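# Stow a limp desk robot arm in a floor case

## Task

A small unpowered robot arm, whose joints move freely when pushed, sits on the desk. Move it into the open case on the floor so it lies low enough that the lid could close, and leave it settled and still. Do not let it drop more than a few centimetres, since that can count as failure. When finished, release it and move the robot away. The robot must not topple or finish leaning, or the task fails.

## Robot and tools

ROBOT. TidyBot++: a mobile base 0.54 m long, 0.50 m wide and 0.38 m tall on four powered casters, carrying one seven-joint arm with a two-finger gripper. There is only one arm, so every arm argument refers to it. The shoulder is 0.12 m ahead of the base centre and 0.68 m above the floor. Arm segments: upper arm 0.42 m, forearm 0.31 m, wrist to hand point 0.31 m. The arm begins folded, hand pointing down. Cameras: base_camera (front of base) and wrist_camera (looks along the hand).

FRAMES. Base frame: metres, origin on the floor below the base centre, x forward, y left, z up. The odometry frame is the base frame as it was when the scene began; base_odometry gives x, y and heading (rad, left positive, -3.142 to 3.142) from wheel turns only, so slipping shows as travel. base_tilt is in degrees, positive when leaning forward or right.

move. One action per call, using any of base, joints, target, plus optional speeds, cameras and blocking. With no action it just reports state and images.
- base: object of relative offsets measured from where the base last reported itself: translate_m (forward positive, -2 to 2 m), strafe_m (left positive, -2 to 2 m), rotate_rad (counter-clockwise seen from above positive, -6.3 to 6.3 rad). Translate plus strafe drives a straight line to that point.
- joints: absolute targets by name, radians: joint_1_rad to joint_7_rad, and gripper_pos from 0 (open, about 85 mm gap) to 1 (closed); gap is roughly 85 x (1 - gripper_pos) mm. Limits: joint_2_rad ±2.249, joint_4_rad ±2.579, joint_6_rad ±2.099; the other arm joints are unlimited but go the short way, so turn in steps below half a revolution. Signs: joint_1_rad positive is clockwise from above (opposite to heading); joint_2_rad 0 is upper arm vertical, positive tips it forward; joint_4_rad 0 is straight, negative folds the forearm forward when joint_3_rad is 3.14; joint_6_rad negative tilts the hand forward; joint_7_rad, hand down, positive turns it counter-clockwise from above, and 1.57 makes the fingers open sideways.
- target: a single list of seven numbers [x, y, z, qw, qx, qy, qz], an absolute hand pose in the base frame (metres, then unit quaternion), in the same form as hand_pose. The hand point lies between the finger pads; the hand z axis runs along the fingers and they close along its y axis. With target, joints may contain only gripper_pos.
- speeds: caps for this action only: translate_m and strafe_m 0.05 to 0.5 m/s, rotate_rad 0.1 to 1.57 rad/s. For a combined translate and strafe, set a speed under just one of them.
- cameras: list from base_camera, wrist_camera, all; omitted means all, [] means none.
- blocking: true (default) returns when everything is at rest; false returns after about 0.5 s while motion continues.
Unknown keys make a call invalid; out-of-range values get it refused. A refused call, or an unrequested stop, cancels the remaining move, wait and finished_scene calls in that reply. Individual motions last at most 15 s.

wait: seconds 0 to 10, optional cameras; commands nothing and reports state. stop: brakes all your running motions; optional cameras. zoom_image: camera plus region [x0, y0, x1, y1] in pixels from the top-left, at most 504 x 504, on that camera's latest image. read_manual: section "licences" only. finished_scene: scene number; ends the scene, so the result must hold without the robot.

RESULTS. The move line reads done or the worst status. base_status, joint_status and hand_status use moving, done, off_target (resting short, may still push), stopped, contact_stop, time_out, not_followed, torque_fault, limit_stop_at_motor_heat. hand_pose is the measured hand pose; hand_target is where joint targets would put it. joint_positions, gripper_pos, motor_effort (% of max, peak in brackets), on_its_own (uncommanded behaviour), pictures (image order), earlier move (status of a non-blocking move). Warnings: joint command not followed or pose unreachable with cause:, ARM HIT, MOTOR HOT, OVER-TEMPERATURE FAULT.

PRACTICE. hand_status is done within 10 mm and 2 degrees; usually it ends a few cm off, so add (wanted minus measured) to the last target. Held weight makes the arm sag; to hold still, resend hand_target, not hand_pose. Closing on an object shows off_target at the stopping gripper_pos; done at 1 means nothing was caught. A hand pointing down reaches at most about 0.94 m high, and only near the base. Targets low and close in front can drive the arm into the base; no check prevents that. Joints can stop a little short from friction. The simulation keeps running while you think.

AVOID. Dropping the limp arm more than a few centimetres, opening the fingers while it still swings, slamming or shoving hard, squeezing something still supported, and fast swings with a load. Do not drive or turn while the arm is caught on something high, reach far out over nearby furniture, or swing a stretched arm sideways: the robot can tip. Base collisions push hard until time-out. Avoid torque faults (arm freezes 10 s) and overheating from long stretched or loaded holds. Lower the object gently to the case floor, release, lift clear, then back away.

Each tool is called after "Request:" as a command line: name --argument value for each argument, lists and objects as JSON in quotes; but a table of rows of numbers goes row by row, as --pt "numbers of a row", without its own name.

## Session

Request:
move --joints '{"joint_6_rad": -1.9}'

Scene clock: 1.33 s.
move: not_followed
base_odometry: x=+0.000 y=+0.000 heading=+0.000
base_tilt: forward=+0.6 right=-0.6
base_status: not commanded
joint_positions: joint_1_rad=-0.039 joint_2_rad=-0.366 joint_3_rad=+3.107 joint_4_rad=-2.522 joint_5_rad=-0.033 joint_6_rad=-0.993 joint_7_rad=+1.536 gripper_pos=+0.000
joint_status: joint_6_rad not_followed (moved -0.165 of -1.072)
motor_effort: joint_1_rad=-1(1) joint_2_rad=+0(2) joint_3_rad=+1(2) joint_4_rad=+14(17) joint_5_rad=+0(1) joint_6_rad=-1(3) joint_7_rad=-1(2)
hand_pose: x=+0.2270 y=+0.0164 z=+0.5897 quat_wxyz=(-0.007, +1.000, +0.009, -0.004) (m; base frame)
hand_target: x=+0.2179 y=+0.0159 z=+0.5897 quat_wxyz=(-0.007, +1.000, +0.009, -0.019) (m; base frame)
hand_status: not commanded
pictures: base_camera, wrist_camera
joint command not followed: on one or more control steps a check withheld the commanded joint targets, and the robot was not sent them on those steps. On the call's last step the targets were still withheld.
cause: the commanded joint targets, or the way to them, would bring two parts of the arm too close to each other (the joints from joint_2_rad to joint_7_rad lie between them).
Images, in order (width x height): base_camera 644x364, wrist_camera 644x476.

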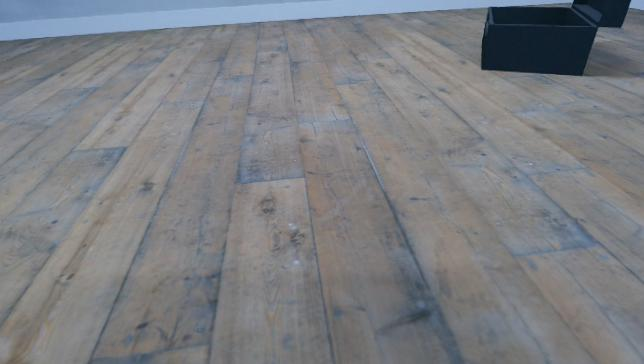

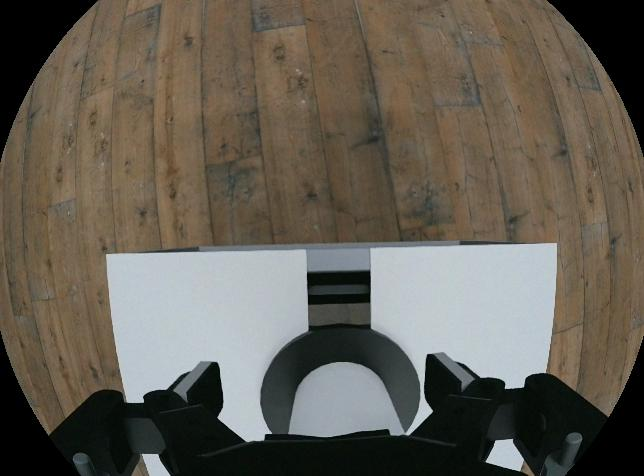

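Request:
move --joints '{"joint_6_rad": 0.35}' --base '{"rotate_rad": -0.6}'

Scene clock: 11.57 s.
move: done
base_odometry: x=+0.000 y=+0.000 heading=-0.599
base_tilt: forward=+0.7 right=-0.6
base_status: done
joint_positions: joint_1_rad=-0.039 joint_2_rad=-0.366 joint_3_rad=+3.107 joint_4_rad=-2.520 joint_5_rad=-0.033 joint_6_rad=+0.259 joint_7_rad=+1.536 gripper_pos=+0.000
joint_status: all done
motor_effort: joint_1_rad=-1(2) joint_2_rad=-5(7) joint_3_rad=+1(2) joint_4_rad=+20(20) joint_5_rad=+0(1) joint_6_rad=+7(8) joint_7_rad=-1(2)
hand_pose: x=+0.5245 y=+0.0289 z=+0.8020 quat_wxyz=(-0.031, +0.812, +0.003, +0.583) (m; base frame)
hand_target: x=+0.5316 y=+0.0288 z=+0.8274 quat_wxyz=(-0.033, +0.786, +0.002, +0.618) (m; base frame)
hand_status: not commanded
pictures: base_camera, wrist_camera
held back during your reply time, on 59 control steps: two parts of the arm were too close to each other, or the arm's last command would have brought them too close.
led back after a hold: the arm was led back toward your command in small steps, so it may still be short of it.
joint command not followed: on one or more control steps a check withheld the commanded joint targets, and the robot was not sent them on those steps.
cause: the commanded joint targets, or the way to them, would bring two parts of the arm too close to each other (the joints from joint_2_rad to joint_7_rad lie between them).
Images, in order (width x height): base_camera 644x364, wrist_camera 644x476.

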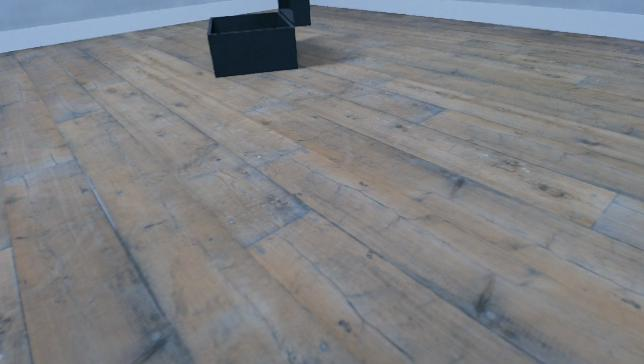

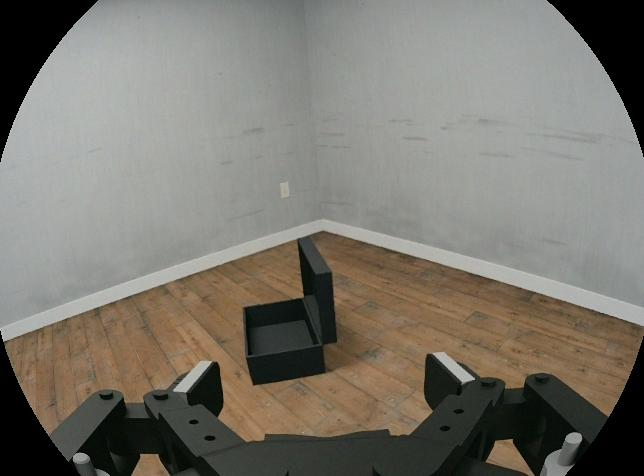

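Case seen. Find the desk.

Request:
move --base '{"rotate_rad": 1.8}' --cameras '["wrist_camera"]'

Request:
move --base '{"rotate_rad": 1.4}' --cameras '["wrist_camera"]'

Scene clock: 19.47 s.
move: done
base_odometry: x=+0.000 y=+0.000 heading=+1.200
base_tilt: forward=+0.7 right=-0.7
base_status: done
joint_positions: joint_1_rad=-0.039 joint_2_rad=-0.366 joint_3_rad=+3.107 joint_4_rad=-2.520 joint_5_rad=-0.033 joint_6_rad=+0.260 joint_7_rad=+1.536 gripper_pos=+0.000
joint_status: not commanded
motor_effort: joint_1_rad=+0(2) joint_2_rad=-6(7) joint_3_rad=+1(2) joint_4_rad=+19(20) joint_5_rad=+0(1) joint_6_rad=+8(8) joint_7_rad=-1(2)
hand_pose: x=+0.5246 y=+0.0289 z=+0.8023 quat_wxyz=(-0.032, +0.812, +0.003, +0.583) (m; base frame)
hand_target: x=+0.5316 y=+0.0288 z=+0.8274 quat_wxyz=(-0.033, +0.786, +0.002, +0.618) (m; base frame)
hand_status: not commanded
pictures: wrist_camera
Images, in order (width x height): wrist_camera 644x476.

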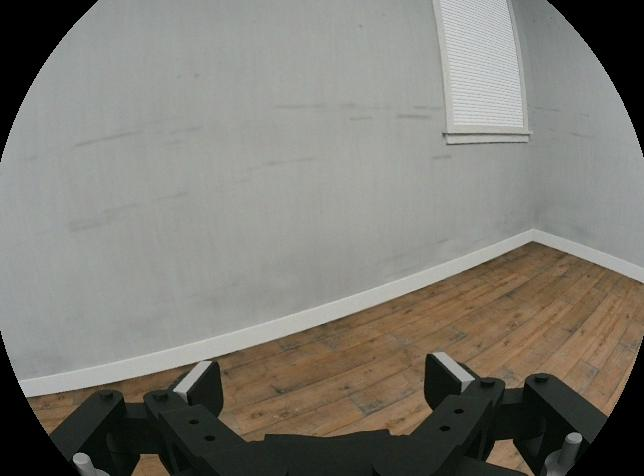

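Scene clock: 21.63 s.
move: done
base_odometry: x=+0.000 y=+0.000 heading=+2.599
base_tilt: forward=+0.7 right=-0.7
base_status: done
joint_positions: joint_1_rad=-0.039 joint_2_rad=-0.366 joint_3_rad=+3.107 joint_4_rad=-2.520 joint_5_rad=-0.033 joint_6_rad=+0.260 joint_7_rad=+1.536 gripper_pos=+0.000
joint_status: not commanded
motor_effort: joint_1_rad=-1(2) joint_2_rad=-5(7) joint_3_rad=+1(2) joint_4_rad=+19(20) joint_5_rad=+0(1) joint_6_rad=+7(8) joint_7_rad=-1(2)
hand_pose: x=+0.5246 y=+0.0289 z=+0.8024 quat_wxyz=(-0.032, +0.812, +0.003, +0.583) (m; base frame)
hand_target: x=+0.5316 y=+0.0288 z=+0.8274 quat_wxyz=(-0.033, +0.786, +0.002, +0.618) (m; base frame)
hand_status: not commanded
pictures: wrist_camera
Images, in order (width x height): wrist_camera 644x476.

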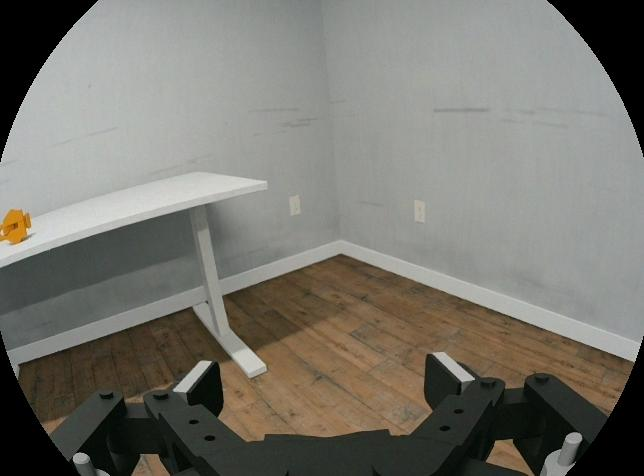

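Request:
move --base '{"rotate_rad": 0.65}'

Request:
zoom_image --camera "wrist_camera" --region '[160, 140, 460, 340]'

Scene clock: 26.03 s.
move: done
base_odometry: x=+0.000 y=+0.000 heading=-3.035
base_tilt: forward=+0.7 right=-0.6
base_status: done
joint_positions: joint_1_rad=-0.039 joint_2_rad=-0.366 joint_3_rad=+3.107 joint_4_rad=-2.520 joint_5_rad=-0.033 joint_6_rad=+0.260 joint_7_rad=+1.536 gripper_pos=+0.000
joint_status: not commanded
motor_effort: joint_1_rad=-1(2) joint_2_rad=-6(7) joint_3_rad=+1(3) joint_4_rad=+19(20) joint_5_rad=+0(1) joint_6_rad=+7(8) joint_7_rad=-1(2)
hand_pose: x=+0.5246 y=+0.0289 z=+0.8024 quat_wxyz=(-0.032, +0.812, +0.003, +0.583) (m; base frame)
hand_target: x=+0.5316 y=+0.0288 z=+0.8274 quat_wxyz=(-0.033, +0.786, +0.002, +0.618) (m; base frame)
hand_status: not commanded
pictures: base_camera, wrist_camera
Images, in order (width x height): base_camera 644x364, wrist_camera 644x476.

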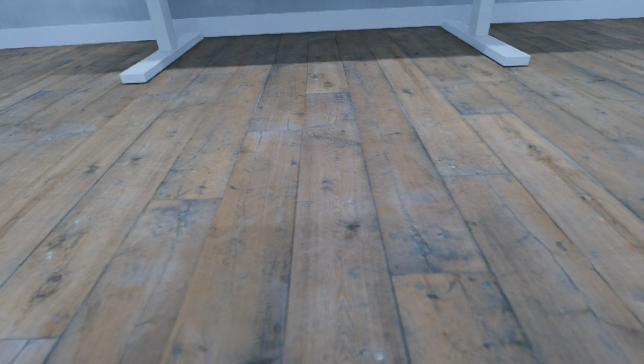

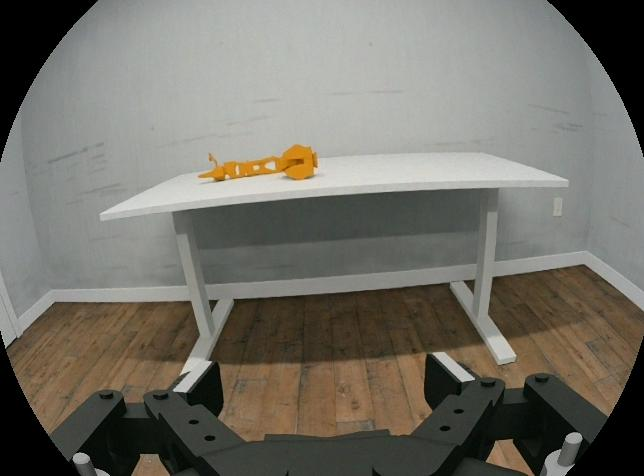

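Scaled by 1.680.

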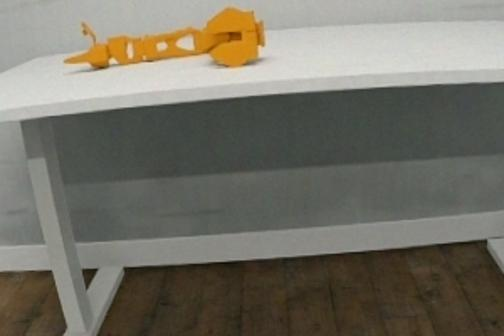

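Request:
move --base '{"translate_m": 0.6, "strafe_m": 0.1, "rotate_rad": -0.04}'

Request:
zoom_image --camera "wrist_camera" --region '[120, 100, 420, 320]'

Scene clock: 46.43 s.
move: done
base_odometry: x=-0.586 y=-0.163 heading=-3.074
base_tilt: forward=+0.7 right=-0.7
base_status: done
joint_positions: joint_1_rad=-0.039 joint_2_rad=-0.366 joint_3_rad=+3.107 joint_4_rad=-2.520 joint_5_rad=-0.033 joint_6_rad=+0.262 joint_7_rad=+1.536 gripper_pos=+0.000
joint_status: not commanded
motor_effort: joint_1_rad=-1(2) joint_2_rad=-6(8) joint_3_rad=+1(2) joint_4_rad=+19(20) joint_5_rad=+0(0) joint_6_rad=+7(8) joint_7_rad=-1(2)
hand_pose: x=+0.5247 y=+0.0289 z=+0.8030 quat_wxyz=(-0.032, +0.811, +0.003, +0.584) (m; base frame)
hand_target: x=+0.5316 y=+0.0288 z=+0.8274 quat_wxyz=(-0.033, +0.786, +0.002, +0.618) (m; base frame)
hand_status: not commanded
pictures: base_camera, wrist_camera
Images, in order (width x height): base_camera 644x364, wrist_camera 644x476.

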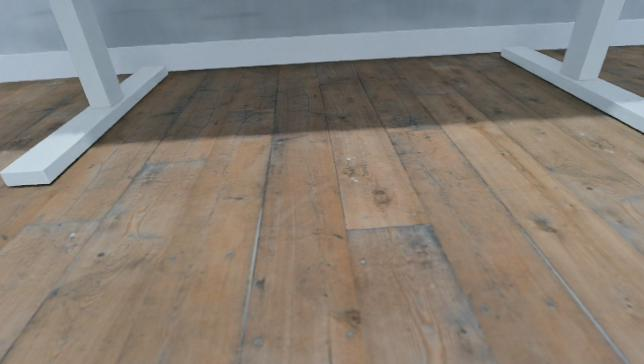

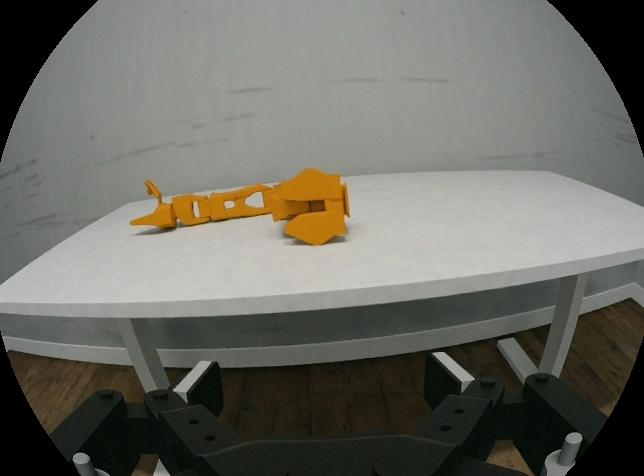

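Scaled by 1.680.

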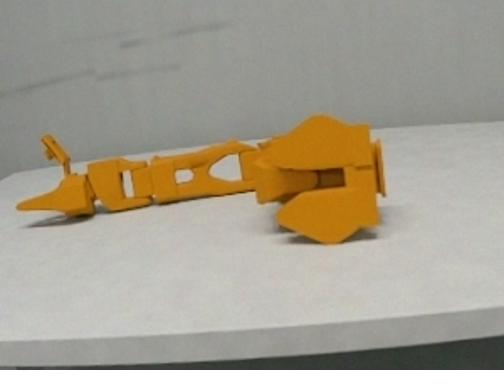

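Request:
move --target '[0.42, 0.0, 0.92, 0, 1, 0, 0]'

Request:
move --base '{"translate_m": 0.25}'

Scene clock: 71.63 s.
move: off_target
base_odometry: x=-0.586 y=-0.163 heading=-3.074
base_tilt: forward=+0.6 right=-0.6
base_status: not commanded
joint_positions: joint_1_rad=-0.039 joint_2_rad=+0.009 joint_3_rad=+3.143 joint_4_rad=-1.128 joint_5_rad=-0.033 joint_6_rad=-1.909 joint_7_rad=+1.536 gripper_pos=+0.000
joint_status: not commanded
motor_effort: joint_1_rad=+0(1) joint_2_rad=-16(17) joint_3_rad=+1(2) joint_4_rad=+16(22) joint_5_rad=+0(1) joint_6_rad=-1(8) joint_7_rad=-1(2)
hand_pose: x=+0.4371 y=+0.0227 z=+0.9252 quat_wxyz=(-0.017, +0.999, +0.007, +0.048) (m; base frame)
hand_target: x=+0.4200 y=+0.0000 z=+0.9200 quat_wxyz=(+0.000, +1.000, +0.000, +0.000) (m; base frame)
hand_status: off_target (0.029 m and 5.8 deg from the pose sent, 0.160 m and 71.6 deg at the start)
pictures: base_camera, wrist_camera
Images, in order (width x height): base_camera 644x364, wrist_camera 644x476.

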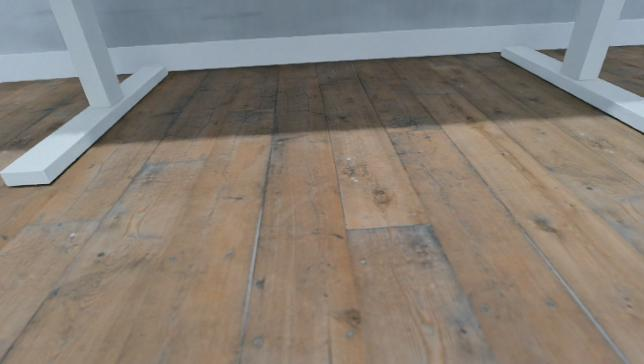

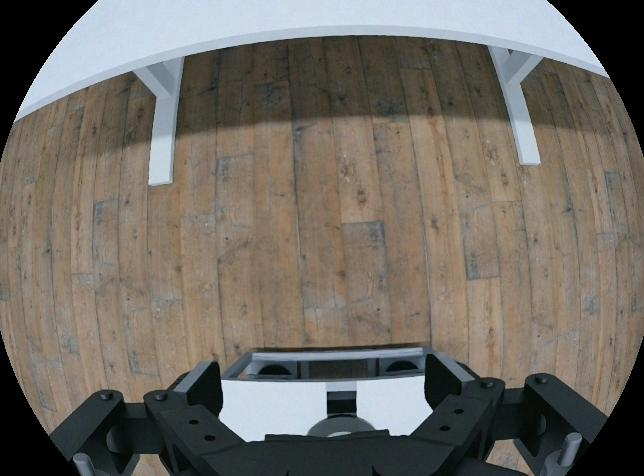

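Scene clock: 73.40 s.
move: done
base_odometry: x=-0.836 y=-0.180 heading=-3.073
base_tilt: forward=+0.7 right=-0.7
base_status: done
joint_positions: joint_1_rad=-0.039 joint_2_rad=+0.029 joint_3_rad=+3.144 joint_4_rad=-1.126 joint_5_rad=-0.033 joint_6_rad=-1.916 joint_7_rad=+1.536 gripper_pos=+0.000
joint_status: not commanded
motor_effort: joint_1_rad=-1(2) joint_2_rad=-17(21) joint_3_rad=+1(1) joint_4_rad=+16(17) joint_5_rad=+0(1) joint_6_rad=+0(1) joint_7_rad=-1(2)
hand_pose: x=+0.4399 y=+0.0225 z=+0.9191 quat_wxyz=(-0.016, +0.999, +0.007, +0.035) (m; base frame)
hand_target: x=+0.4200 y=+0.0000 z=+0.9200 quat_wxyz=(+0.000, +1.000, +0.000, +0.000) (m; base frame)
hand_status: not commanded
pictures: base_camera, wrist_camera
Images, in order (width x height): base_camera 644x364, wrist_camera 644x476.

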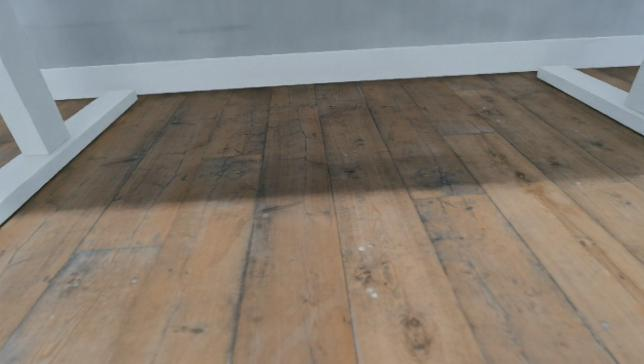

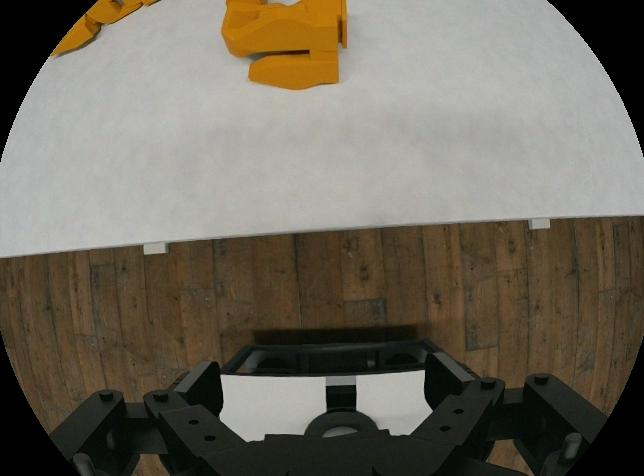

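Request:
move --base '{"translate_m": 0.19, "strafe_m": 0.1}' --cameras '["wrist_camera"]'

Request:
zoom_image --camera "wrist_camera" --region '[60, 40, 460, 340]'

Scene clock: 85.53 s.
move: done
base_odometry: x=-1.019 y=-0.293 heading=-3.074
base_tilt: forward=+0.6 right=-0.6
base_status: done
joint_positions: joint_1_rad=-0.038 joint_2_rad=+0.036 joint_3_rad=+3.147 joint_4_rad=-1.126 joint_5_rad=-0.033 joint_6_rad=-1.918 joint_7_rad=+1.536 gripper_pos=+0.000
joint_status: not commanded
motor_effort: joint_1_rad=-1(2) joint_2_rad=-17(22) joint_3_rad=+1(2) joint_4_rad=+16(17) joint_5_rad=+0(1) joint_6_rad=-1(1) joint_7_rad=-1(2)
hand_pose: x=+0.4411 y=+0.0217 z=+0.9168 quat_wxyz=(-0.016, +0.999, +0.005, +0.030) (m; base frame)
hand_target: x=+0.4200 y=+0.0000 z=+0.9200 quat_wxyz=(+0.000, +1.000, +0.000, +0.000) (m; base frame)
hand_status: not commanded
pictures: wrist_camera
Images, in order (width x height): wrist_camera 644x476.

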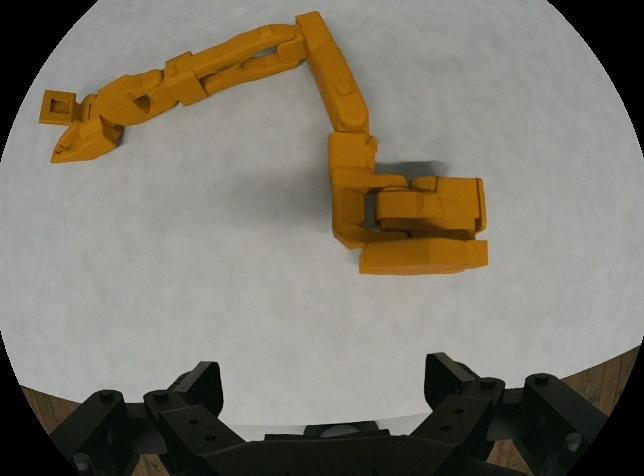

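Scaled by 1.260.

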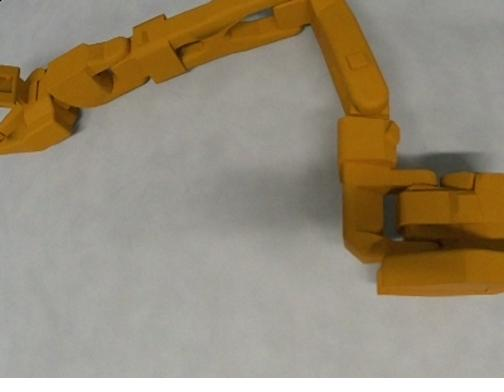

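Request:
move --base '{"translate_m": 0.07, "strafe_m": 0.1}' --target '[0.5, 0.02, 0.90, 0, 1, 0, 0]' --joints '{"gripper_pos": 1}' --cameras '["wrist_camera"]'

Scene clock: 133.80 s.
move: off_target
base_odometry: x=-1.082 y=-0.398 heading=-3.074
base_tilt: forward=+0.7 right=-0.6
base_status: done
joint_positions: joint_1_rad=-0.051 joint_2_rad=+0.218 joint_3_rad=+3.149 joint_4_rad=-0.980 joint_5_rad=-0.033 joint_6_rad=-1.919 joint_7_rad=+1.536 gripper_pos=+0.999
joint_status: all done
motor_effort: joint_1_rad=-1(3) joint_2_rad=-25(31) joint_3_rad=+1(2) joint_4_rad=+16(17) joint_5_rad=+0(1) joint_6_rad=-1(2) joint_7_rad=-1(2)
hand_pose: x=+0.5096 y=+0.0282 z=+0.8960 quat_wxyz=(-0.015, +1.000, +0.010, +0.012) (m; base frame)
hand_target: x=+0.5000 y=+0.0200 z=+0.9000 quat_wxyz=(+0.000, +1.000, +0.000, +0.000) (m; base frame)
hand_status: off_target (0.013 m and 2.5 deg from the pose sent, 0.061 m and 4.0 deg at the start)
pictures: wrist_camera
Images, in order (width x height): wrist_camera 644x476.

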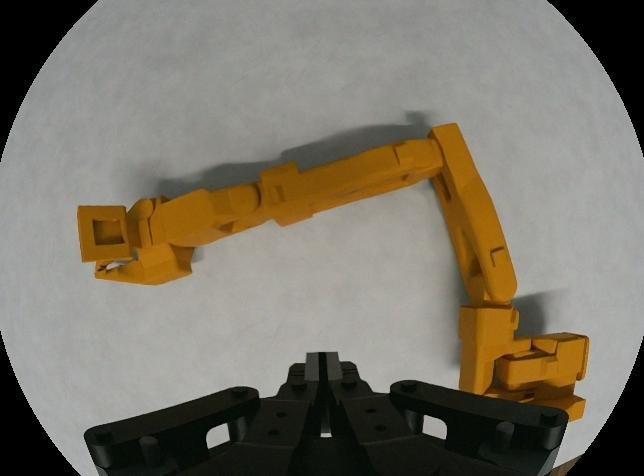

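Request:
move --target '[0.635, 0.12, 0.87, 0, 1, 0, 0]' --cameras '["wrist_camera"]'

Request:
move --target '[0.635, 0.12, 0.79, 0, 1, 0, 0]' --cameras '["wrist_camera"]'

Scene clock: 147.57 s.
move: off_target
base_odometry: x=-1.082 y=-0.398 heading=-3.074
base_tilt: forward=+0.8 right=-0.7
base_status: not commanded
joint_positions: joint_1_rad=-0.210 joint_2_rad=+0.674 joint_3_rad=+3.166 joint_4_rad=-0.296 joint_5_rad=-0.033 joint_6_rad=-2.017 joint_7_rad=+1.435 gripper_pos=+0.999
joint_status: not commanded
motor_effort: joint_1_rad=-1(2) joint_2_rad=-40(41) joint_3_rad=+0(1) joint_4_rad=+15(17) joint_5_rad=+0(1) joint_6_rad=+0(1) joint_7_rad=-1(2)
hand_pose: x=+0.6758 y=+0.1218 z=+0.8807 quat_wxyz=(-0.019, +0.996, +0.037, +0.075) (m; base frame)
hand_target: x=+0.6554 y=+0.1245 z=+0.8707 quat_wxyz=(-0.007, +0.999, +0.000, +0.033) (m; base frame)
hand_status: off_target (0.042 m and 9.8 deg from the pose sent, 0.158 m and 2.5 deg at the start; a joint's target at an end of its range on 50 of 50 steps)
pictures: wrist_camera
Images, in order (width x height): wrist_camera 644x476.

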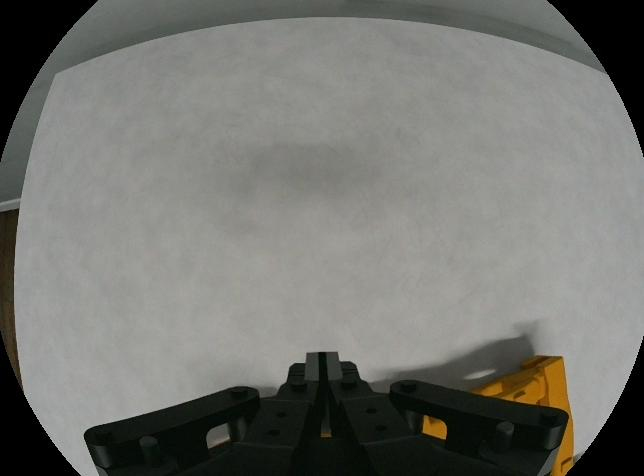

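Scene clock: 149.33 s.
move: off_target
base_odometry: x=-1.082 y=-0.398 heading=-3.074
base_tilt: forward=+0.8 right=-0.6
base_status: not commanded
joint_positions: joint_1_rad=-0.211 joint_2_rad=+0.572 joint_3_rad=+3.166 joint_4_rad=-0.799 joint_5_rad=-0.033 joint_6_rad=-1.847 joint_7_rad=+1.433 gripper_pos=+0.999
joint_status: not commanded
motor_effort: joint_1_rad=-1(1) joint_2_rad=-38(41) joint_3_rad=+1(1) joint_4_rad=+15(17) joint_5_rad=+0(1) joint_6_rad=-2(3) joint_7_rad=-1(2)
hand_pose: x=+0.6197 y=+0.1092 z=+0.7874 quat_wxyz=(-0.003, +0.999, +0.030, -0.039) (m; base frame)
hand_target: x=+0.6350 y=+0.1200 z=+0.7900 quat_wxyz=(+0.000, +1.000, +0.000, +0.000) (m; base frame)
hand_status: off_target (0.019 m and 5.7 deg from the pose sent, 0.099 m and 9.8 deg at the start)
pictures: wrist_camera
Images, in order (width x height): wrist_camera 644x476.

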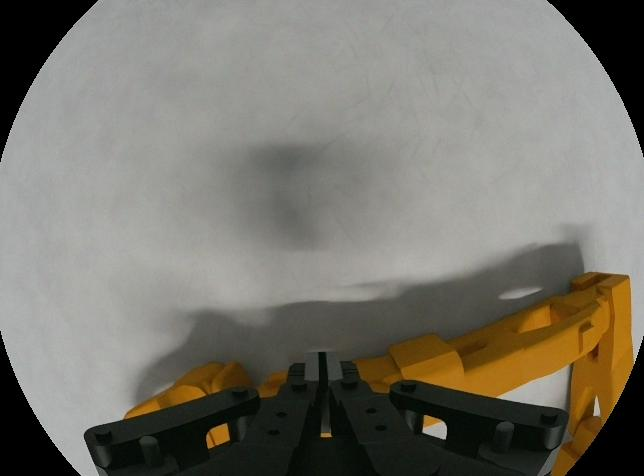

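Request:
move --target '[0.632, 0.128, 0.765, 0, 1, 0, 0]' --cameras '[]'

Request:
move --target '[0.605, 0.12, 0.762, 0, 1, 0, 0]' --cameras '[]'

Request:
move --target '[0.58, 0.11, 0.762, 0, 1, 0, 0]' --cameras '["wrist_camera"]'

Scene clock: 169.40 s.
move: off_target
base_odometry: x=-1.082 y=-0.398 heading=-3.074
base_tilt: forward=+0.7 right=-0.7
base_status: not commanded
joint_positions: joint_1_rad=-0.224 joint_2_rad=+0.556 joint_3_rad=+3.166 joint_4_rad=-0.906 joint_5_rad=-0.033 joint_6_rad=-1.756 joint_7_rad=+1.415 gripper_pos=+0.999
joint_status: not commanded
motor_effort: joint_1_rad=-1(2) joint_2_rad=-37(40) joint_3_rad=+0(1) joint_4_rad=+16(16) joint_5_rad=+0(1) joint_6_rad=-2(3) joint_7_rad=-1(2)
hand_pose: x=+0.6169 y=+0.1153 z=+0.7627 quat_wxyz=(-0.003, +0.999, +0.026, -0.040) (m; base frame)
hand_target: x=+0.6320 y=+0.1280 z=+0.7650 quat_wxyz=(+0.000, +1.000, +0.000, +0.000) (m; base frame)
hand_status: off_target (0.020 m and 5.4 deg from the pose sent, 0.032 m and 5.7 deg at the start)
pictures: none
No camera images: "cameras" was empty.

Scene clock: 170.43 s.
move: off_target
base_odometry: x=-1.082 y=-0.398 heading=-3.074
base_tilt: forward=+0.6 right=-0.6
base_status: not commanded
joint_positions: joint_1_rad=-0.224 joint_2_rad=+0.474 joint_3_rad=+3.165 joint_4_rad=-1.046 joint_5_rad=-0.033 joint_6_rad=-1.697 joint_7_rad=+1.413 gripper_pos=+0.999
joint_status: not commanded
motor_effort: joint_1_rad=-1(1) joint_2_rad=-34(39) joint_3_rad=+1(1) joint_4_rad=+16(17) joint_5_rad=+0(1) joint_6_rad=-1(4) joint_7_rad=-1(2)
hand_pose: x=+0.5895 y=+0.1092 z=+0.7619 quat_wxyz=(-0.004, +0.999, +0.024, -0.039) (m; base frame)
hand_target: x=+0.6050 y=+0.1200 z=+0.7620 quat_wxyz=(+0.000, +1.000, +0.000, +0.000) (m; base frame)
hand_status: off_target (0.019 m and 5.2 deg from the pose sent, 0.013 m and 5.4 deg at the start)
pictures: none
No camera images: "cameras" was empty.

Scene clock: 171.37 s.
move: off_target
base_odometry: x=-1.082 y=-0.398 heading=-3.074
base_tilt: forward=+0.7 right=-0.7
base_status: not commanded
joint_positions: joint_1_rad=-0.224 joint_2_rad=+0.404 joint_3_rad=+3.160 joint_4_rad=-1.156 joint_5_rad=-0.033 joint_6_rad=-1.657 joint_7_rad=+1.413 gripper_pos=+0.999
joint_status: not commanded
motor_effort: joint_1_rad=-1(1) joint_2_rad=-33(35) joint_3_rad=+1(1) joint_4_rad=+16(17) joint_5_rad=+0(0) joint_6_rad=-2(3) joint_7_rad=-1(2)
hand_pose: x=+0.5632 y=+0.1055 z=+0.7617 quat_wxyz=(-0.006, +0.999, +0.025, -0.040) (m; base frame)
hand_target: x=+0.5800 y=+0.1100 z=+0.7620 quat_wxyz=(+0.000, +1.000, +0.000, +0.000) (m; base frame)
hand_status: off_target (0.017 m and 5.4 deg from the pose sent, 0.009 m and 5.2 deg at the start)
pictures: wrist_camera
Images, in order (width x height): wrist_camera 644x476.

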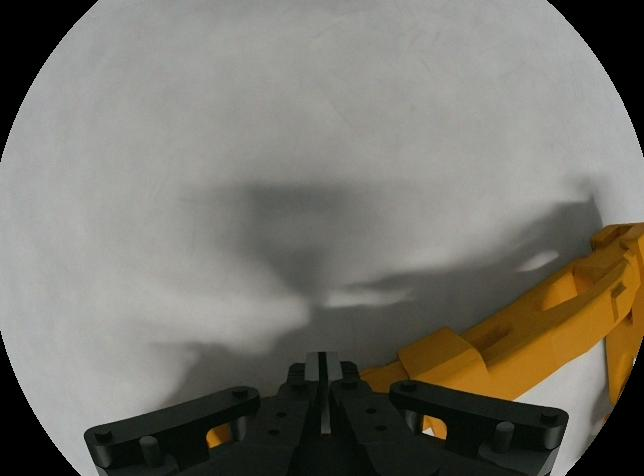

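Request:
move --target '[0.555, 0.09, 0.762, 0, 1, 0, 0]' --cameras '[]'

Request:
move --target '[0.53, 0.07, 0.762, 0, 1, 0, 0]' --cameras '[]'

Request:
move --target '[0.51, 0.05, 0.762, 0, 1, 0, 0]' --cameras '["wrist_camera"]'

Request:
move --target '[0.53, 0.07, 0.8, 0, 1, 0, 0]' --cameras '[]'

Request:
move --target '[0.5, 0.02, 0.9, 0, 1, 0, 0]' --cameras '["wrist_camera"]'

Scene clock: 183.37 s.
move: off_target
base_odometry: x=-1.082 y=-0.398 heading=-3.074
base_tilt: forward=+0.8 right=-0.6
base_status: not commanded
joint_positions: joint_1_rad=-0.215 joint_2_rad=+0.332 joint_3_rad=+3.152 joint_4_rad=-1.263 joint_5_rad=-0.033 joint_6_rad=-1.622 joint_7_rad=+1.413 gripper_pos=+0.999
joint_status: not commanded
motor_effort: joint_1_rad=+0(2) joint_2_rad=-30(33) joint_3_rad=+1(1) joint_4_rad=+16(17) joint_5_rad=+0(1) joint_6_rad=-2(3) joint_7_rad=-1(2)
hand_pose: x=+0.5357 y=+0.0985 z=+0.7618 quat_wxyz=(-0.007, +0.999, +0.024, -0.040) (m; base frame)
hand_target: x=+0.5550 y=+0.0900 z=+0.7620 quat_wxyz=(+0.000, +1.000, +0.000, +0.000) (m; base frame)
hand_status: off_target (0.021 m and 5.4 deg from the pose sent, 0.018 m and 5.4 deg at the start)
pictures: none
No camera images: "cameras" was empty.

Scene clock: 184.30 s.
move: off_target
base_odometry: x=-1.082 y=-0.398 heading=-3.074
base_tilt: forward=+0.8 right=-0.6
base_status: not commanded
joint_positions: joint_1_rad=-0.176 joint_2_rad=+0.262 joint_3_rad=+3.146 joint_4_rad=-1.358 joint_5_rad=-0.033 joint_6_rad=-1.595 joint_7_rad=+1.413 gripper_pos=+0.999
joint_status: not commanded
motor_effort: joint_1_rad=+0(1) joint_2_rad=-27(31) joint_3_rad=+1(2) joint_4_rad=+16(17) joint_5_rad=+0(1) joint_6_rad=-2(3) joint_7_rad=-1(2)
hand_pose: x=+0.5112 y=+0.0799 z=+0.7622 quat_wxyz=(-0.009, +0.999, +0.007, -0.039) (m; base frame)
hand_target: x=+0.5300 y=+0.0700 z=+0.7620 quat_wxyz=(+0.000, +1.000, +0.000, +0.000) (m; base frame)
hand_status: off_target (0.021 m and 4.7 deg from the pose sent, 0.029 m and 5.4 deg at the start)
pictures: none
No camera images: "cameras" was empty.

Scene clock: 185.13 s.
move: off_target
base_odometry: x=-1.082 y=-0.398 heading=-3.074
base_tilt: forward=+0.7 right=-0.7
base_status: not commanded
joint_positions: joint_1_rad=-0.136 joint_2_rad=+0.208 joint_3_rad=+3.145 joint_4_rad=-1.430 joint_5_rad=-0.033 joint_6_rad=-1.576 joint_7_rad=+1.413 gripper_pos=+0.999
joint_status: not commanded
motor_effort: joint_1_rad=+0(2) joint_2_rad=-25(28) joint_3_rad=+1(2) joint_4_rad=+16(17) joint_5_rad=+0(1) joint_6_rad=-2(3) joint_7_rad=-1(2)
hand_pose: x=+0.4921 y=+0.0613 z=+0.7621 quat_wxyz=(-0.010, +0.999, -0.013, -0.038) (m; base frame)
hand_target: x=+0.5100 y=+0.0500 z=+0.7620 quat_wxyz=(+0.000, +1.000, +0.000, +0.000) (m; base frame)
hand_status: off_target (0.021 m and 4.8 deg from the pose sent, 0.030 m and 4.7 deg at the start)
pictures: wrist_camera
Images, in order (width x height): wrist_camera 644x476.

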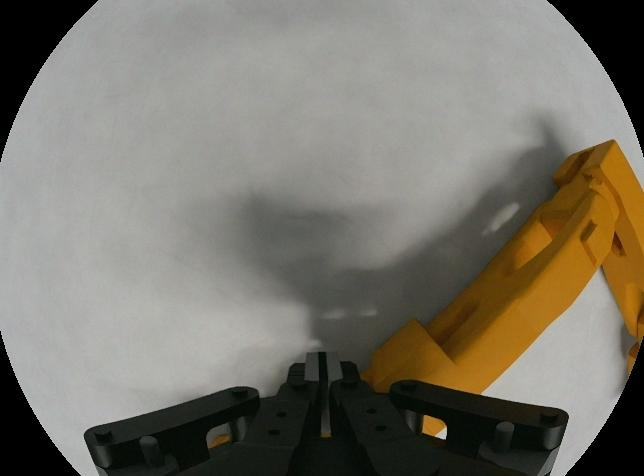

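Scene clock: 186.30 s.
move: off_target
base_odometry: x=-1.082 y=-0.398 heading=-3.074
base_tilt: forward=+0.7 right=-0.6
base_status: not commanded
joint_positions: joint_1_rad=-0.136 joint_2_rad=+0.224 joint_3_rad=+3.145 joint_4_rad=-1.264 joint_5_rad=-0.033 joint_6_rad=-1.577 joint_7_rad=+1.413 gripper_pos=+0.999
joint_status: not commanded
motor_effort: joint_1_rad=-1(1) joint_2_rad=-28(28) joint_3_rad=+1(1) joint_4_rad=+17(17) joint_5_rad=+0(1) joint_6_rad=+0(2) joint_7_rad=-1(1)
hand_pose: x=+0.5443 y=+0.0685 z=+0.8079 quat_wxyz=(-0.021, +0.999, -0.012, +0.036) (m; base frame)
hand_target: x=+0.5300 y=+0.0700 z=+0.8000 quat_wxyz=(+0.000, +1.000, +0.000, +0.000) (m; base frame)
hand_status: off_target (0.016 m and 4.9 deg from the pose sent, 0.054 m and 4.8 deg at the start)
pictures: none
No camera images: "cameras" was empty.

Scene clock: 187.97 s.
move: off_target
base_odometry: x=-1.082 y=-0.398 heading=-3.074
base_tilt: forward=+0.7 right=-0.6
base_status: not commanded
joint_positions: joint_1_rad=-0.088 joint_2_rad=+0.222 joint_3_rad=+3.145 joint_4_rad=-0.980 joint_5_rad=-0.033 joint_6_rad=-1.874 joint_7_rad=+1.448 gripper_pos=+0.999
joint_status: not commanded
motor_effort: joint_1_rad=+0(1) joint_2_rad=-25(28) joint_3_rad=+1(1) joint_4_rad=+16(19) joint_5_rad=+0(1) joint_6_rad=+0(1) joint_7_rad=-1(2)
hand_pose: x=+0.5230 y=+0.0454 z=+0.8949 quat_wxyz=(-0.018, +0.999, -0.014, +0.031) (m; base frame)
hand_target: x=+0.5000 y=+0.0200 z=+0.9000 quat_wxyz=(+0.000, +1.000, +0.000, +0.000) (m; base frame)
hand_status: off_target (0.035 m and 4.4 deg from the pose sent, 0.113 m and 4.9 deg at the start)
pictures: wrist_camera
Images, in order (width x height): wrist_camera 644x476.

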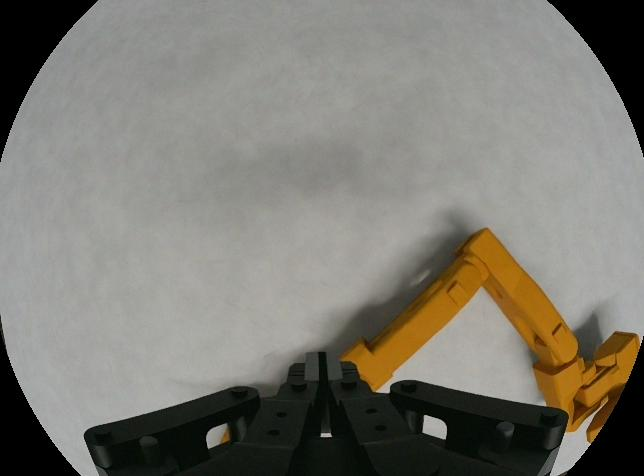

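Request:
move --target '[0.38, -0.03, 0.92, 0, 1, 0, 0]' --joints '{"gripper_pos": 0}' --cameras '["wrist_camera"]'

Scene clock: 193.47 s.
move: off_target
base_odometry: x=-1.082 y=-0.398 heading=-3.074
base_tilt: forward=+0.5 right=-0.7
base_status: not commanded
joint_positions: joint_1_rad=+0.000 joint_2_rad=-0.056 joint_3_rad=+3.201 joint_4_rad=-1.186 joint_5_rad=-0.033 joint_6_rad=-1.916 joint_7_rad=+1.600 gripper_pos=+0.000
joint_status: all done
motor_effort: joint_1_rad=-1(2) joint_2_rad=-14(27) joint_3_rad=+1(1) joint_4_rad=+16(17) joint_5_rad=-1(1) joint_6_rad=+0(1) joint_7_rad=-1(1)
hand_pose: x=+0.4101 y=-0.0071 z=+0.9262 quat_wxyz=(-0.015, +0.999, -0.009, +0.048) (m; base frame)
hand_target: x=+0.3800 y=-0.0300 z=+0.9200 quat_wxyz=(+0.000, +1.000, +0.000, +0.000) (m; base frame)
hand_status: off_target (0.038 m and 5.8 deg from the pose sent, 0.164 m and 4.4 deg at the start)
pictures: wrist_camera
Images, in order (width x height): wrist_camera 644x476.

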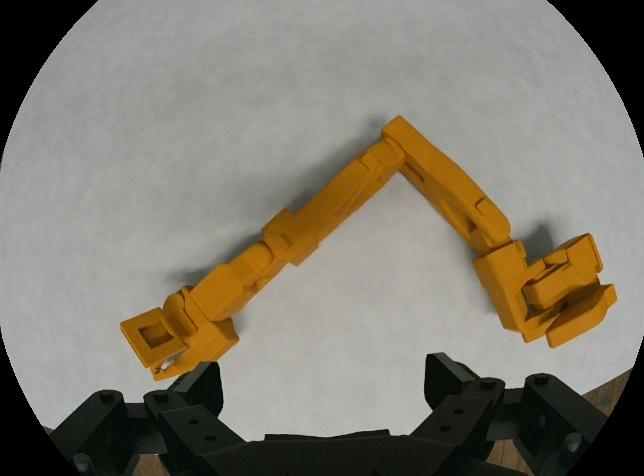

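Request:
move --target '[0.50, 0.10, 0.85, 0, 1, 0, 0]' --joints '{"gripper_pos": 1}' --cameras '[]'

Request:
move --target '[0.50, 0.105, 0.765, 0, 1, 0, 0]' --cameras '["wrist_camera"]'

Scene clock: 219.80 s.
move: off_target
base_odometry: x=-1.082 y=-0.397 heading=-3.074
base_tilt: forward=+0.6 right=-0.6
base_status: not commanded
joint_positions: joint_1_rad=-0.202 joint_2_rad=+0.206 joint_3_rad=+3.119 joint_4_rad=-1.157 joint_5_rad=-0.033 joint_6_rad=-1.859 joint_7_rad=+1.389 gripper_pos=+0.999
joint_status: all done
motor_effort: joint_1_rad=-1(2) joint_2_rad=-25(28) joint_3_rad=+1(2) joint_4_rad=+16(18) joint_5_rad=+0(1) joint_6_rad=-2(2) joint_7_rad=-2(2)
hand_pose: x=+0.4759 y=+0.0919 z=+0.8485 quat_wxyz=(-0.010, +0.999, +0.025, -0.043) (m; base frame)
hand_target: x=+0.5000 y=+0.1000 z=+0.8500 quat_wxyz=(+0.000, +1.000, +0.000, +0.000) (m; base frame)
hand_status: off_target (0.025 m and 5.8 deg from the pose sent, 0.159 m and 5.8 deg at the start)
pictures: none
No camera images: "cameras" was empty.

Scene clock: 221.17 s.
move: off_target
base_odometry: x=-1.082 y=-0.397 heading=-3.074
base_tilt: forward=+0.7 right=-0.6
base_status: not commanded
joint_positions: joint_1_rad=-0.202 joint_2_rad=+0.206 joint_3_rad=+3.110 joint_4_rad=-1.416 joint_5_rad=-0.033 joint_6_rad=-1.599 joint_7_rad=+1.374 gripper_pos=+0.999
joint_status: not commanded
motor_effort: joint_1_rad=-1(2) joint_2_rad=-25(26) joint_3_rad=+1(1) joint_4_rad=+16(17) joint_5_rad=+0(1) joint_6_rad=-2(2) joint_7_rad=-2(2)
hand_pose: x=+0.4812 y=+0.0972 z=+0.7675 quat_wxyz=(-0.011, +0.999, +0.018, -0.043) (m; base frame)
hand_target: x=+0.5000 y=+0.1050 z=+0.7650 quat_wxyz=(+0.000, +1.000, +0.000, +0.000) (m; base frame)
hand_status: off_target (0.020 m and 5.5 deg from the pose sent, 0.088 m and 5.8 deg at the start)
pictures: wrist_camera
Images, in order (width x height): wrist_camera 644x476.

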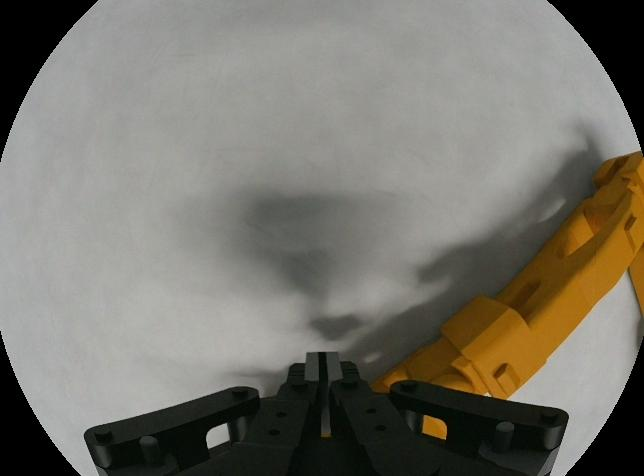

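Request:
move --target '[0.475, 0.085, 0.762, 0, 1, 0, 0]' --cameras '[]'

Request:
move --target '[0.45, 0.06, 0.762, 0, 1, 0, 0]' --cameras '[]'

Request:
move --target '[0.43, 0.03, 0.762, 0, 1, 0, 0]' --cameras '[]'

Request:
move --target '[0.418, 0.005, 0.762, 0, 1, 0, 0]' --cameras '[]'

Request:
move --target '[0.44, 0.04, 0.82, 0, 1, 0, 0]' --cameras '[]'

Request:
move --target '[0.40, -0.03, 0.92, 0, 1, 0, 0]' --joints '{"gripper_pos": 0}' --cameras '["wrist_camera"]'

Scene clock: 231.60 s.
move: off_target
base_odometry: x=-1.082 y=-0.397 heading=-3.074
base_tilt: forward=+0.7 right=-0.7
base_status: not commanded
joint_positions: joint_1_rad=-0.195 joint_2_rad=+0.140 joint_3_rad=+3.100 joint_4_rad=-1.506 joint_5_rad=-0.033 joint_6_rad=-1.566 joint_7_rad=+1.374 gripper_pos=+0.999
joint_status: not commanded
motor_effort: joint_1_rad=-1(1) joint_2_rad=-22(26) joint_3_rad=+1(1) joint_4_rad=+15(17) joint_5_rad=+0(1) joint_6_rad=-2(4) joint_7_rad=-1(2)
hand_pose: x=+0.4568 y=+0.0924 z=+0.7648 quat_wxyz=(-0.011, +0.999, +0.019, -0.038) (m; base frame)
hand_target: x=+0.4750 y=+0.0850 z=+0.7620 quat_wxyz=(+0.000, +1.000, +0.000, +0.000) (m; base frame)
hand_status: off_target (0.020 m and 5.0 deg from the pose sent, 0.015 m and 5.5 deg at the start)
pictures: none
No camera images: "cameras" was empty.

Scene clock: 232.43 s.
move: off_target
base_odometry: x=-1.082 y=-0.397 heading=-3.074
base_tilt: forward=+0.6 right=-0.7
base_status: not commanded
joint_positions: joint_1_rad=-0.143 joint_2_rad=+0.067 joint_3_rad=+3.099 joint_4_rad=-1.586 joint_5_rad=-0.033 joint_6_rad=-1.553 joint_7_rad=+1.374 gripper_pos=+0.999
joint_status: not commanded
motor_effort: joint_1_rad=+0(1) joint_2_rad=-20(23) joint_3_rad=+1(2) joint_4_rad=+16(17) joint_5_rad=+0(1) joint_6_rad=-2(3) joint_7_rad=-1(2)
hand_pose: x=+0.4322 y=+0.0702 z=+0.7653 quat_wxyz=(-0.011, +0.999, -0.007, -0.035) (m; base frame)
hand_target: x=+0.4500 y=+0.0600 z=+0.7620 quat_wxyz=(+0.000, +1.000, +0.000, +0.000) (m; base frame)
hand_status: off_target (0.021 m and 4.3 deg from the pose sent, 0.033 m and 5.0 deg at the start)
pictures: none
No camera images: "cameras" was empty.

Scene clock: 233.23 s.
move: off_target
base_odometry: x=-1.082 y=-0.397 heading=-3.074
base_tilt: forward=+0.6 right=-0.7
base_status: not commanded
joint_positions: joint_1_rad=-0.086 joint_2_rad=+0.010 joint_3_rad=+3.100 joint_4_rad=-1.646 joint_5_rad=-0.033 joint_6_rad=-1.549 joint_7_rad=+1.415 gripper_pos=+0.999
joint_status: not commanded
motor_effort: joint_1_rad=-1(2) joint_2_rad=-17(21) joint_3_rad=+1(2) joint_4_rad=+16(17) joint_5_rad=+0(1) joint_6_rad=-2(3) joint_7_rad=+0(1)
hand_pose: x=+0.4123 y=+0.0490 z=+0.7653 quat_wxyz=(-0.012, +0.999, -0.015, -0.034) (m; base frame)
hand_target: x=+0.4300 y=+0.0300 z=+0.7620 quat_wxyz=(+0.000, +1.000, +0.000, +0.000) (m; base frame)
hand_status: off_target (0.026 m and 4.4 deg from the pose sent, 0.040 m and 4.3 deg at the start)
pictures: none
No camera images: "cameras" was empty.

Scene clock: 233.97 s.
move: off_target
base_odometry: x=-1.082 y=-0.397 heading=-3.074
base_tilt: forward=+0.8 right=-0.7
base_status: not commanded
joint_positions: joint_1_rad=-0.045 joint_2_rad=-0.022 joint_3_rad=+3.128 joint_4_rad=-1.677 joint_5_rad=-0.032 joint_6_rad=-1.549 joint_7_rad=+1.485 gripper_pos=+0.999
joint_status: not commanded
motor_effort: joint_1_rad=+0(2) joint_2_rad=-16(18) joint_3_rad=+1(3) joint_4_rad=+16(17) joint_5_rad=+1(2) joint_6_rad=-1(3) joint_7_rad=-1(2)
hand_pose: x=+0.4024 y=+0.0282 z=+0.7654 quat_wxyz=(-0.014, +0.999, -0.014, -0.032) (m; base frame)
hand_target: x=+0.4180 y=+0.0050 z=+0.7620 quat_wxyz=(+0.000, +1.000, +0.000, +0.000) (m; base frame)
hand_status: off_target (0.028 m and 4.3 deg from the pose sent, 0.044 m and 4.4 deg at the start)
pictures: none
No camera images: "cameras" was empty.

Scene clock: 235.23 s.
move: off_target
base_odometry: x=-1.082 y=-0.397 heading=-3.074
base_tilt: forward=+0.7 right=-0.6
base_status: not commanded
joint_positions: joint_1_rad=-0.059 joint_2_rad=+0.002 joint_3_rad=+3.127 joint_4_rad=-1.465 joint_5_rad=-0.032 joint_6_rad=-1.587 joint_7_rad=+1.485 gripper_pos=+0.999
joint_status: not commanded
motor_effort: joint_1_rad=-1(1) joint_2_rad=-19(19) joint_3_rad=+1(1) joint_4_rad=+17(19) joint_5_rad=+0(1) joint_6_rad=+0(2) joint_7_rad=-1(2)
hand_pose: x=+0.4578 y=+0.0366 z=+0.8253 quat_wxyz=(-0.020, +0.999, -0.005, +0.042) (m; base frame)
hand_target: x=+0.4400 y=+0.0400 z=+0.8200 quat_wxyz=(+0.000, +1.000, +0.000, +0.000) (m; base frame)
hand_status: off_target (0.019 m and 5.4 deg from the pose sent, 0.067 m and 4.3 deg at the start)
pictures: none
No camera images: "cameras" was empty.

Scene clock: 236.93 s.
move: off_target
base_odometry: x=-1.082 y=-0.397 heading=-3.074
base_tilt: forward=+0.7 right=-0.6
base_status: not commanded
joint_positions: joint_1_rad=+0.006 joint_2_rad=-0.001 joint_3_rad=+3.198 joint_4_rad=-1.173 joint_5_rad=-0.032 joint_6_rad=-1.909 joint_7_rad=+1.600 gripper_pos=+0.000
joint_status: all done
motor_effort: joint_1_rad=-1(2) joint_2_rad=-16(19) joint_3_rad=+1(2) joint_4_rad=+16(18) joint_5_rad=+0(1) joint_6_rad=+0(1) joint_7_rad=-1(1)
hand_pose: x=+0.4278 y=-0.0084 z=+0.9141 quat_wxyz=(-0.014, +0.999, -0.011, +0.031) (m; base frame)
hand_target: x=+0.4000 y=-0.0300 z=+0.9200 quat_wxyz=(+0.000, +1.000, +0.000, +0.000) (m; base frame)
hand_status: off_target (0.036 m and 4.1 deg from the pose sent, 0.129 m and 5.4 deg at the start)
pictures: wrist_camera
Images, in order (width x height): wrist_camera 644x476.

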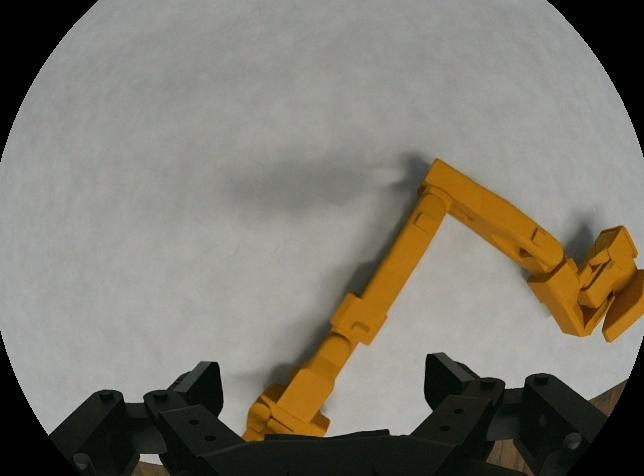

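Request:
move --target '[0.50, -0.16, 0.89, 0, 0.887, 0.462, 0]' --cameras '["wrist_camera"]'

Scene clock: 282.10 s.
move: off_target
base_odometry: x=-1.082 y=-0.397 heading=-3.074
base_tilt: forward=+0.6 right=-0.8
base_status: not commanded
joint_positions: joint_1_rad=+0.390 joint_2_rad=+0.278 joint_3_rad=+3.151 joint_4_rad=-0.911 joint_5_rad=-0.032 joint_6_rad=-1.911 joint_7_rad=+2.845 gripper_pos=+0.000
joint_status: not commanded
motor_effort: joint_1_rad=-1(2) joint_2_rad=-27(29) joint_3_rad=+1(2) joint_4_rad=+16(17) joint_5_rad=+0(1) joint_6_rad=-1(2) joint_7_rad=-1(2)
hand_pose: x=+0.5105 y=-0.1528 z=+0.8926 quat_wxyz=(+0.006, +0.903, +0.429, +0.024) (m; base frame)
hand_target: x=+0.5000 y=-0.1600 z=+0.8900 quat_wxyz=(+0.000, +0.887, +0.462, +0.000) (m; base frame)
hand_status: off_target (0.013 m and 5.1 deg from the pose sent, 0.170 m and 56.4 deg at the start)
pictures: wrist_camera
Images, in order (width x height): wrist_camera 644x476.

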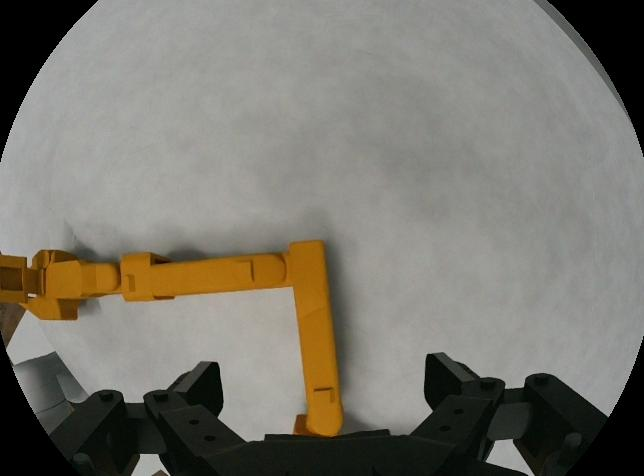

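Request:
move --target '[0.496, -0.155, 0.83, 0, 0.866, 0.5, 0]' --cameras '["wrist_camera"]'

Scene clock: 294.43 s.
move: off_target
base_odometry: x=-1.082 y=-0.397 heading=-3.074
base_tilt: forward=+0.6 right=-0.6
base_status: not commanded
joint_positions: joint_1_rad=+0.390 joint_2_rad=+0.252 joint_3_rad=+3.151 joint_4_rad=-1.161 joint_5_rad=-0.032 joint_6_rad=-1.812 joint_7_rad=+2.931 gripper_pos=+0.000
joint_status: not commanded
motor_effort: joint_1_rad=-1(2) joint_2_rad=-26(29) joint_3_rad=+1(1) joint_4_rad=+17(17) joint_5_rad=-1(1) joint_6_rad=-2(2) joint_7_rad=-1(2)
hand_pose: x=+0.4823 y=-0.1408 z=+0.8287 quat_wxyz=(-0.041, +0.884, +0.465, -0.015) (m; base frame)
hand_target: x=+0.4960 y=-0.1550 z=+0.8300 quat_wxyz=(+0.000, +0.866, +0.500, +0.000) (m; base frame)
hand_status: off_target (0.020 m and 6.8 deg from the pose sent, 0.064 m and 9.7 deg at the start)
pictures: wrist_camera
Images, in order (width x height): wrist_camera 644x476.

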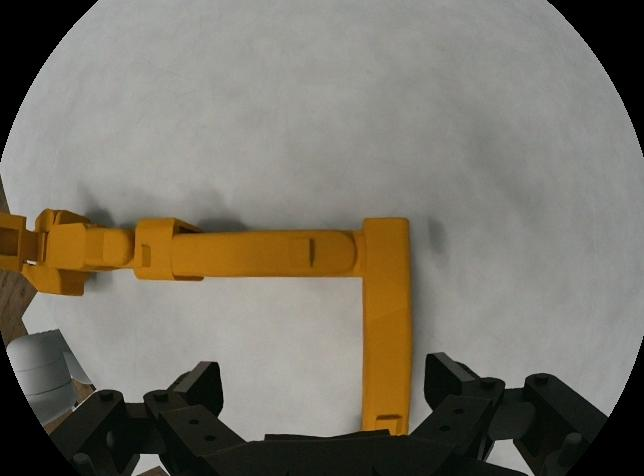

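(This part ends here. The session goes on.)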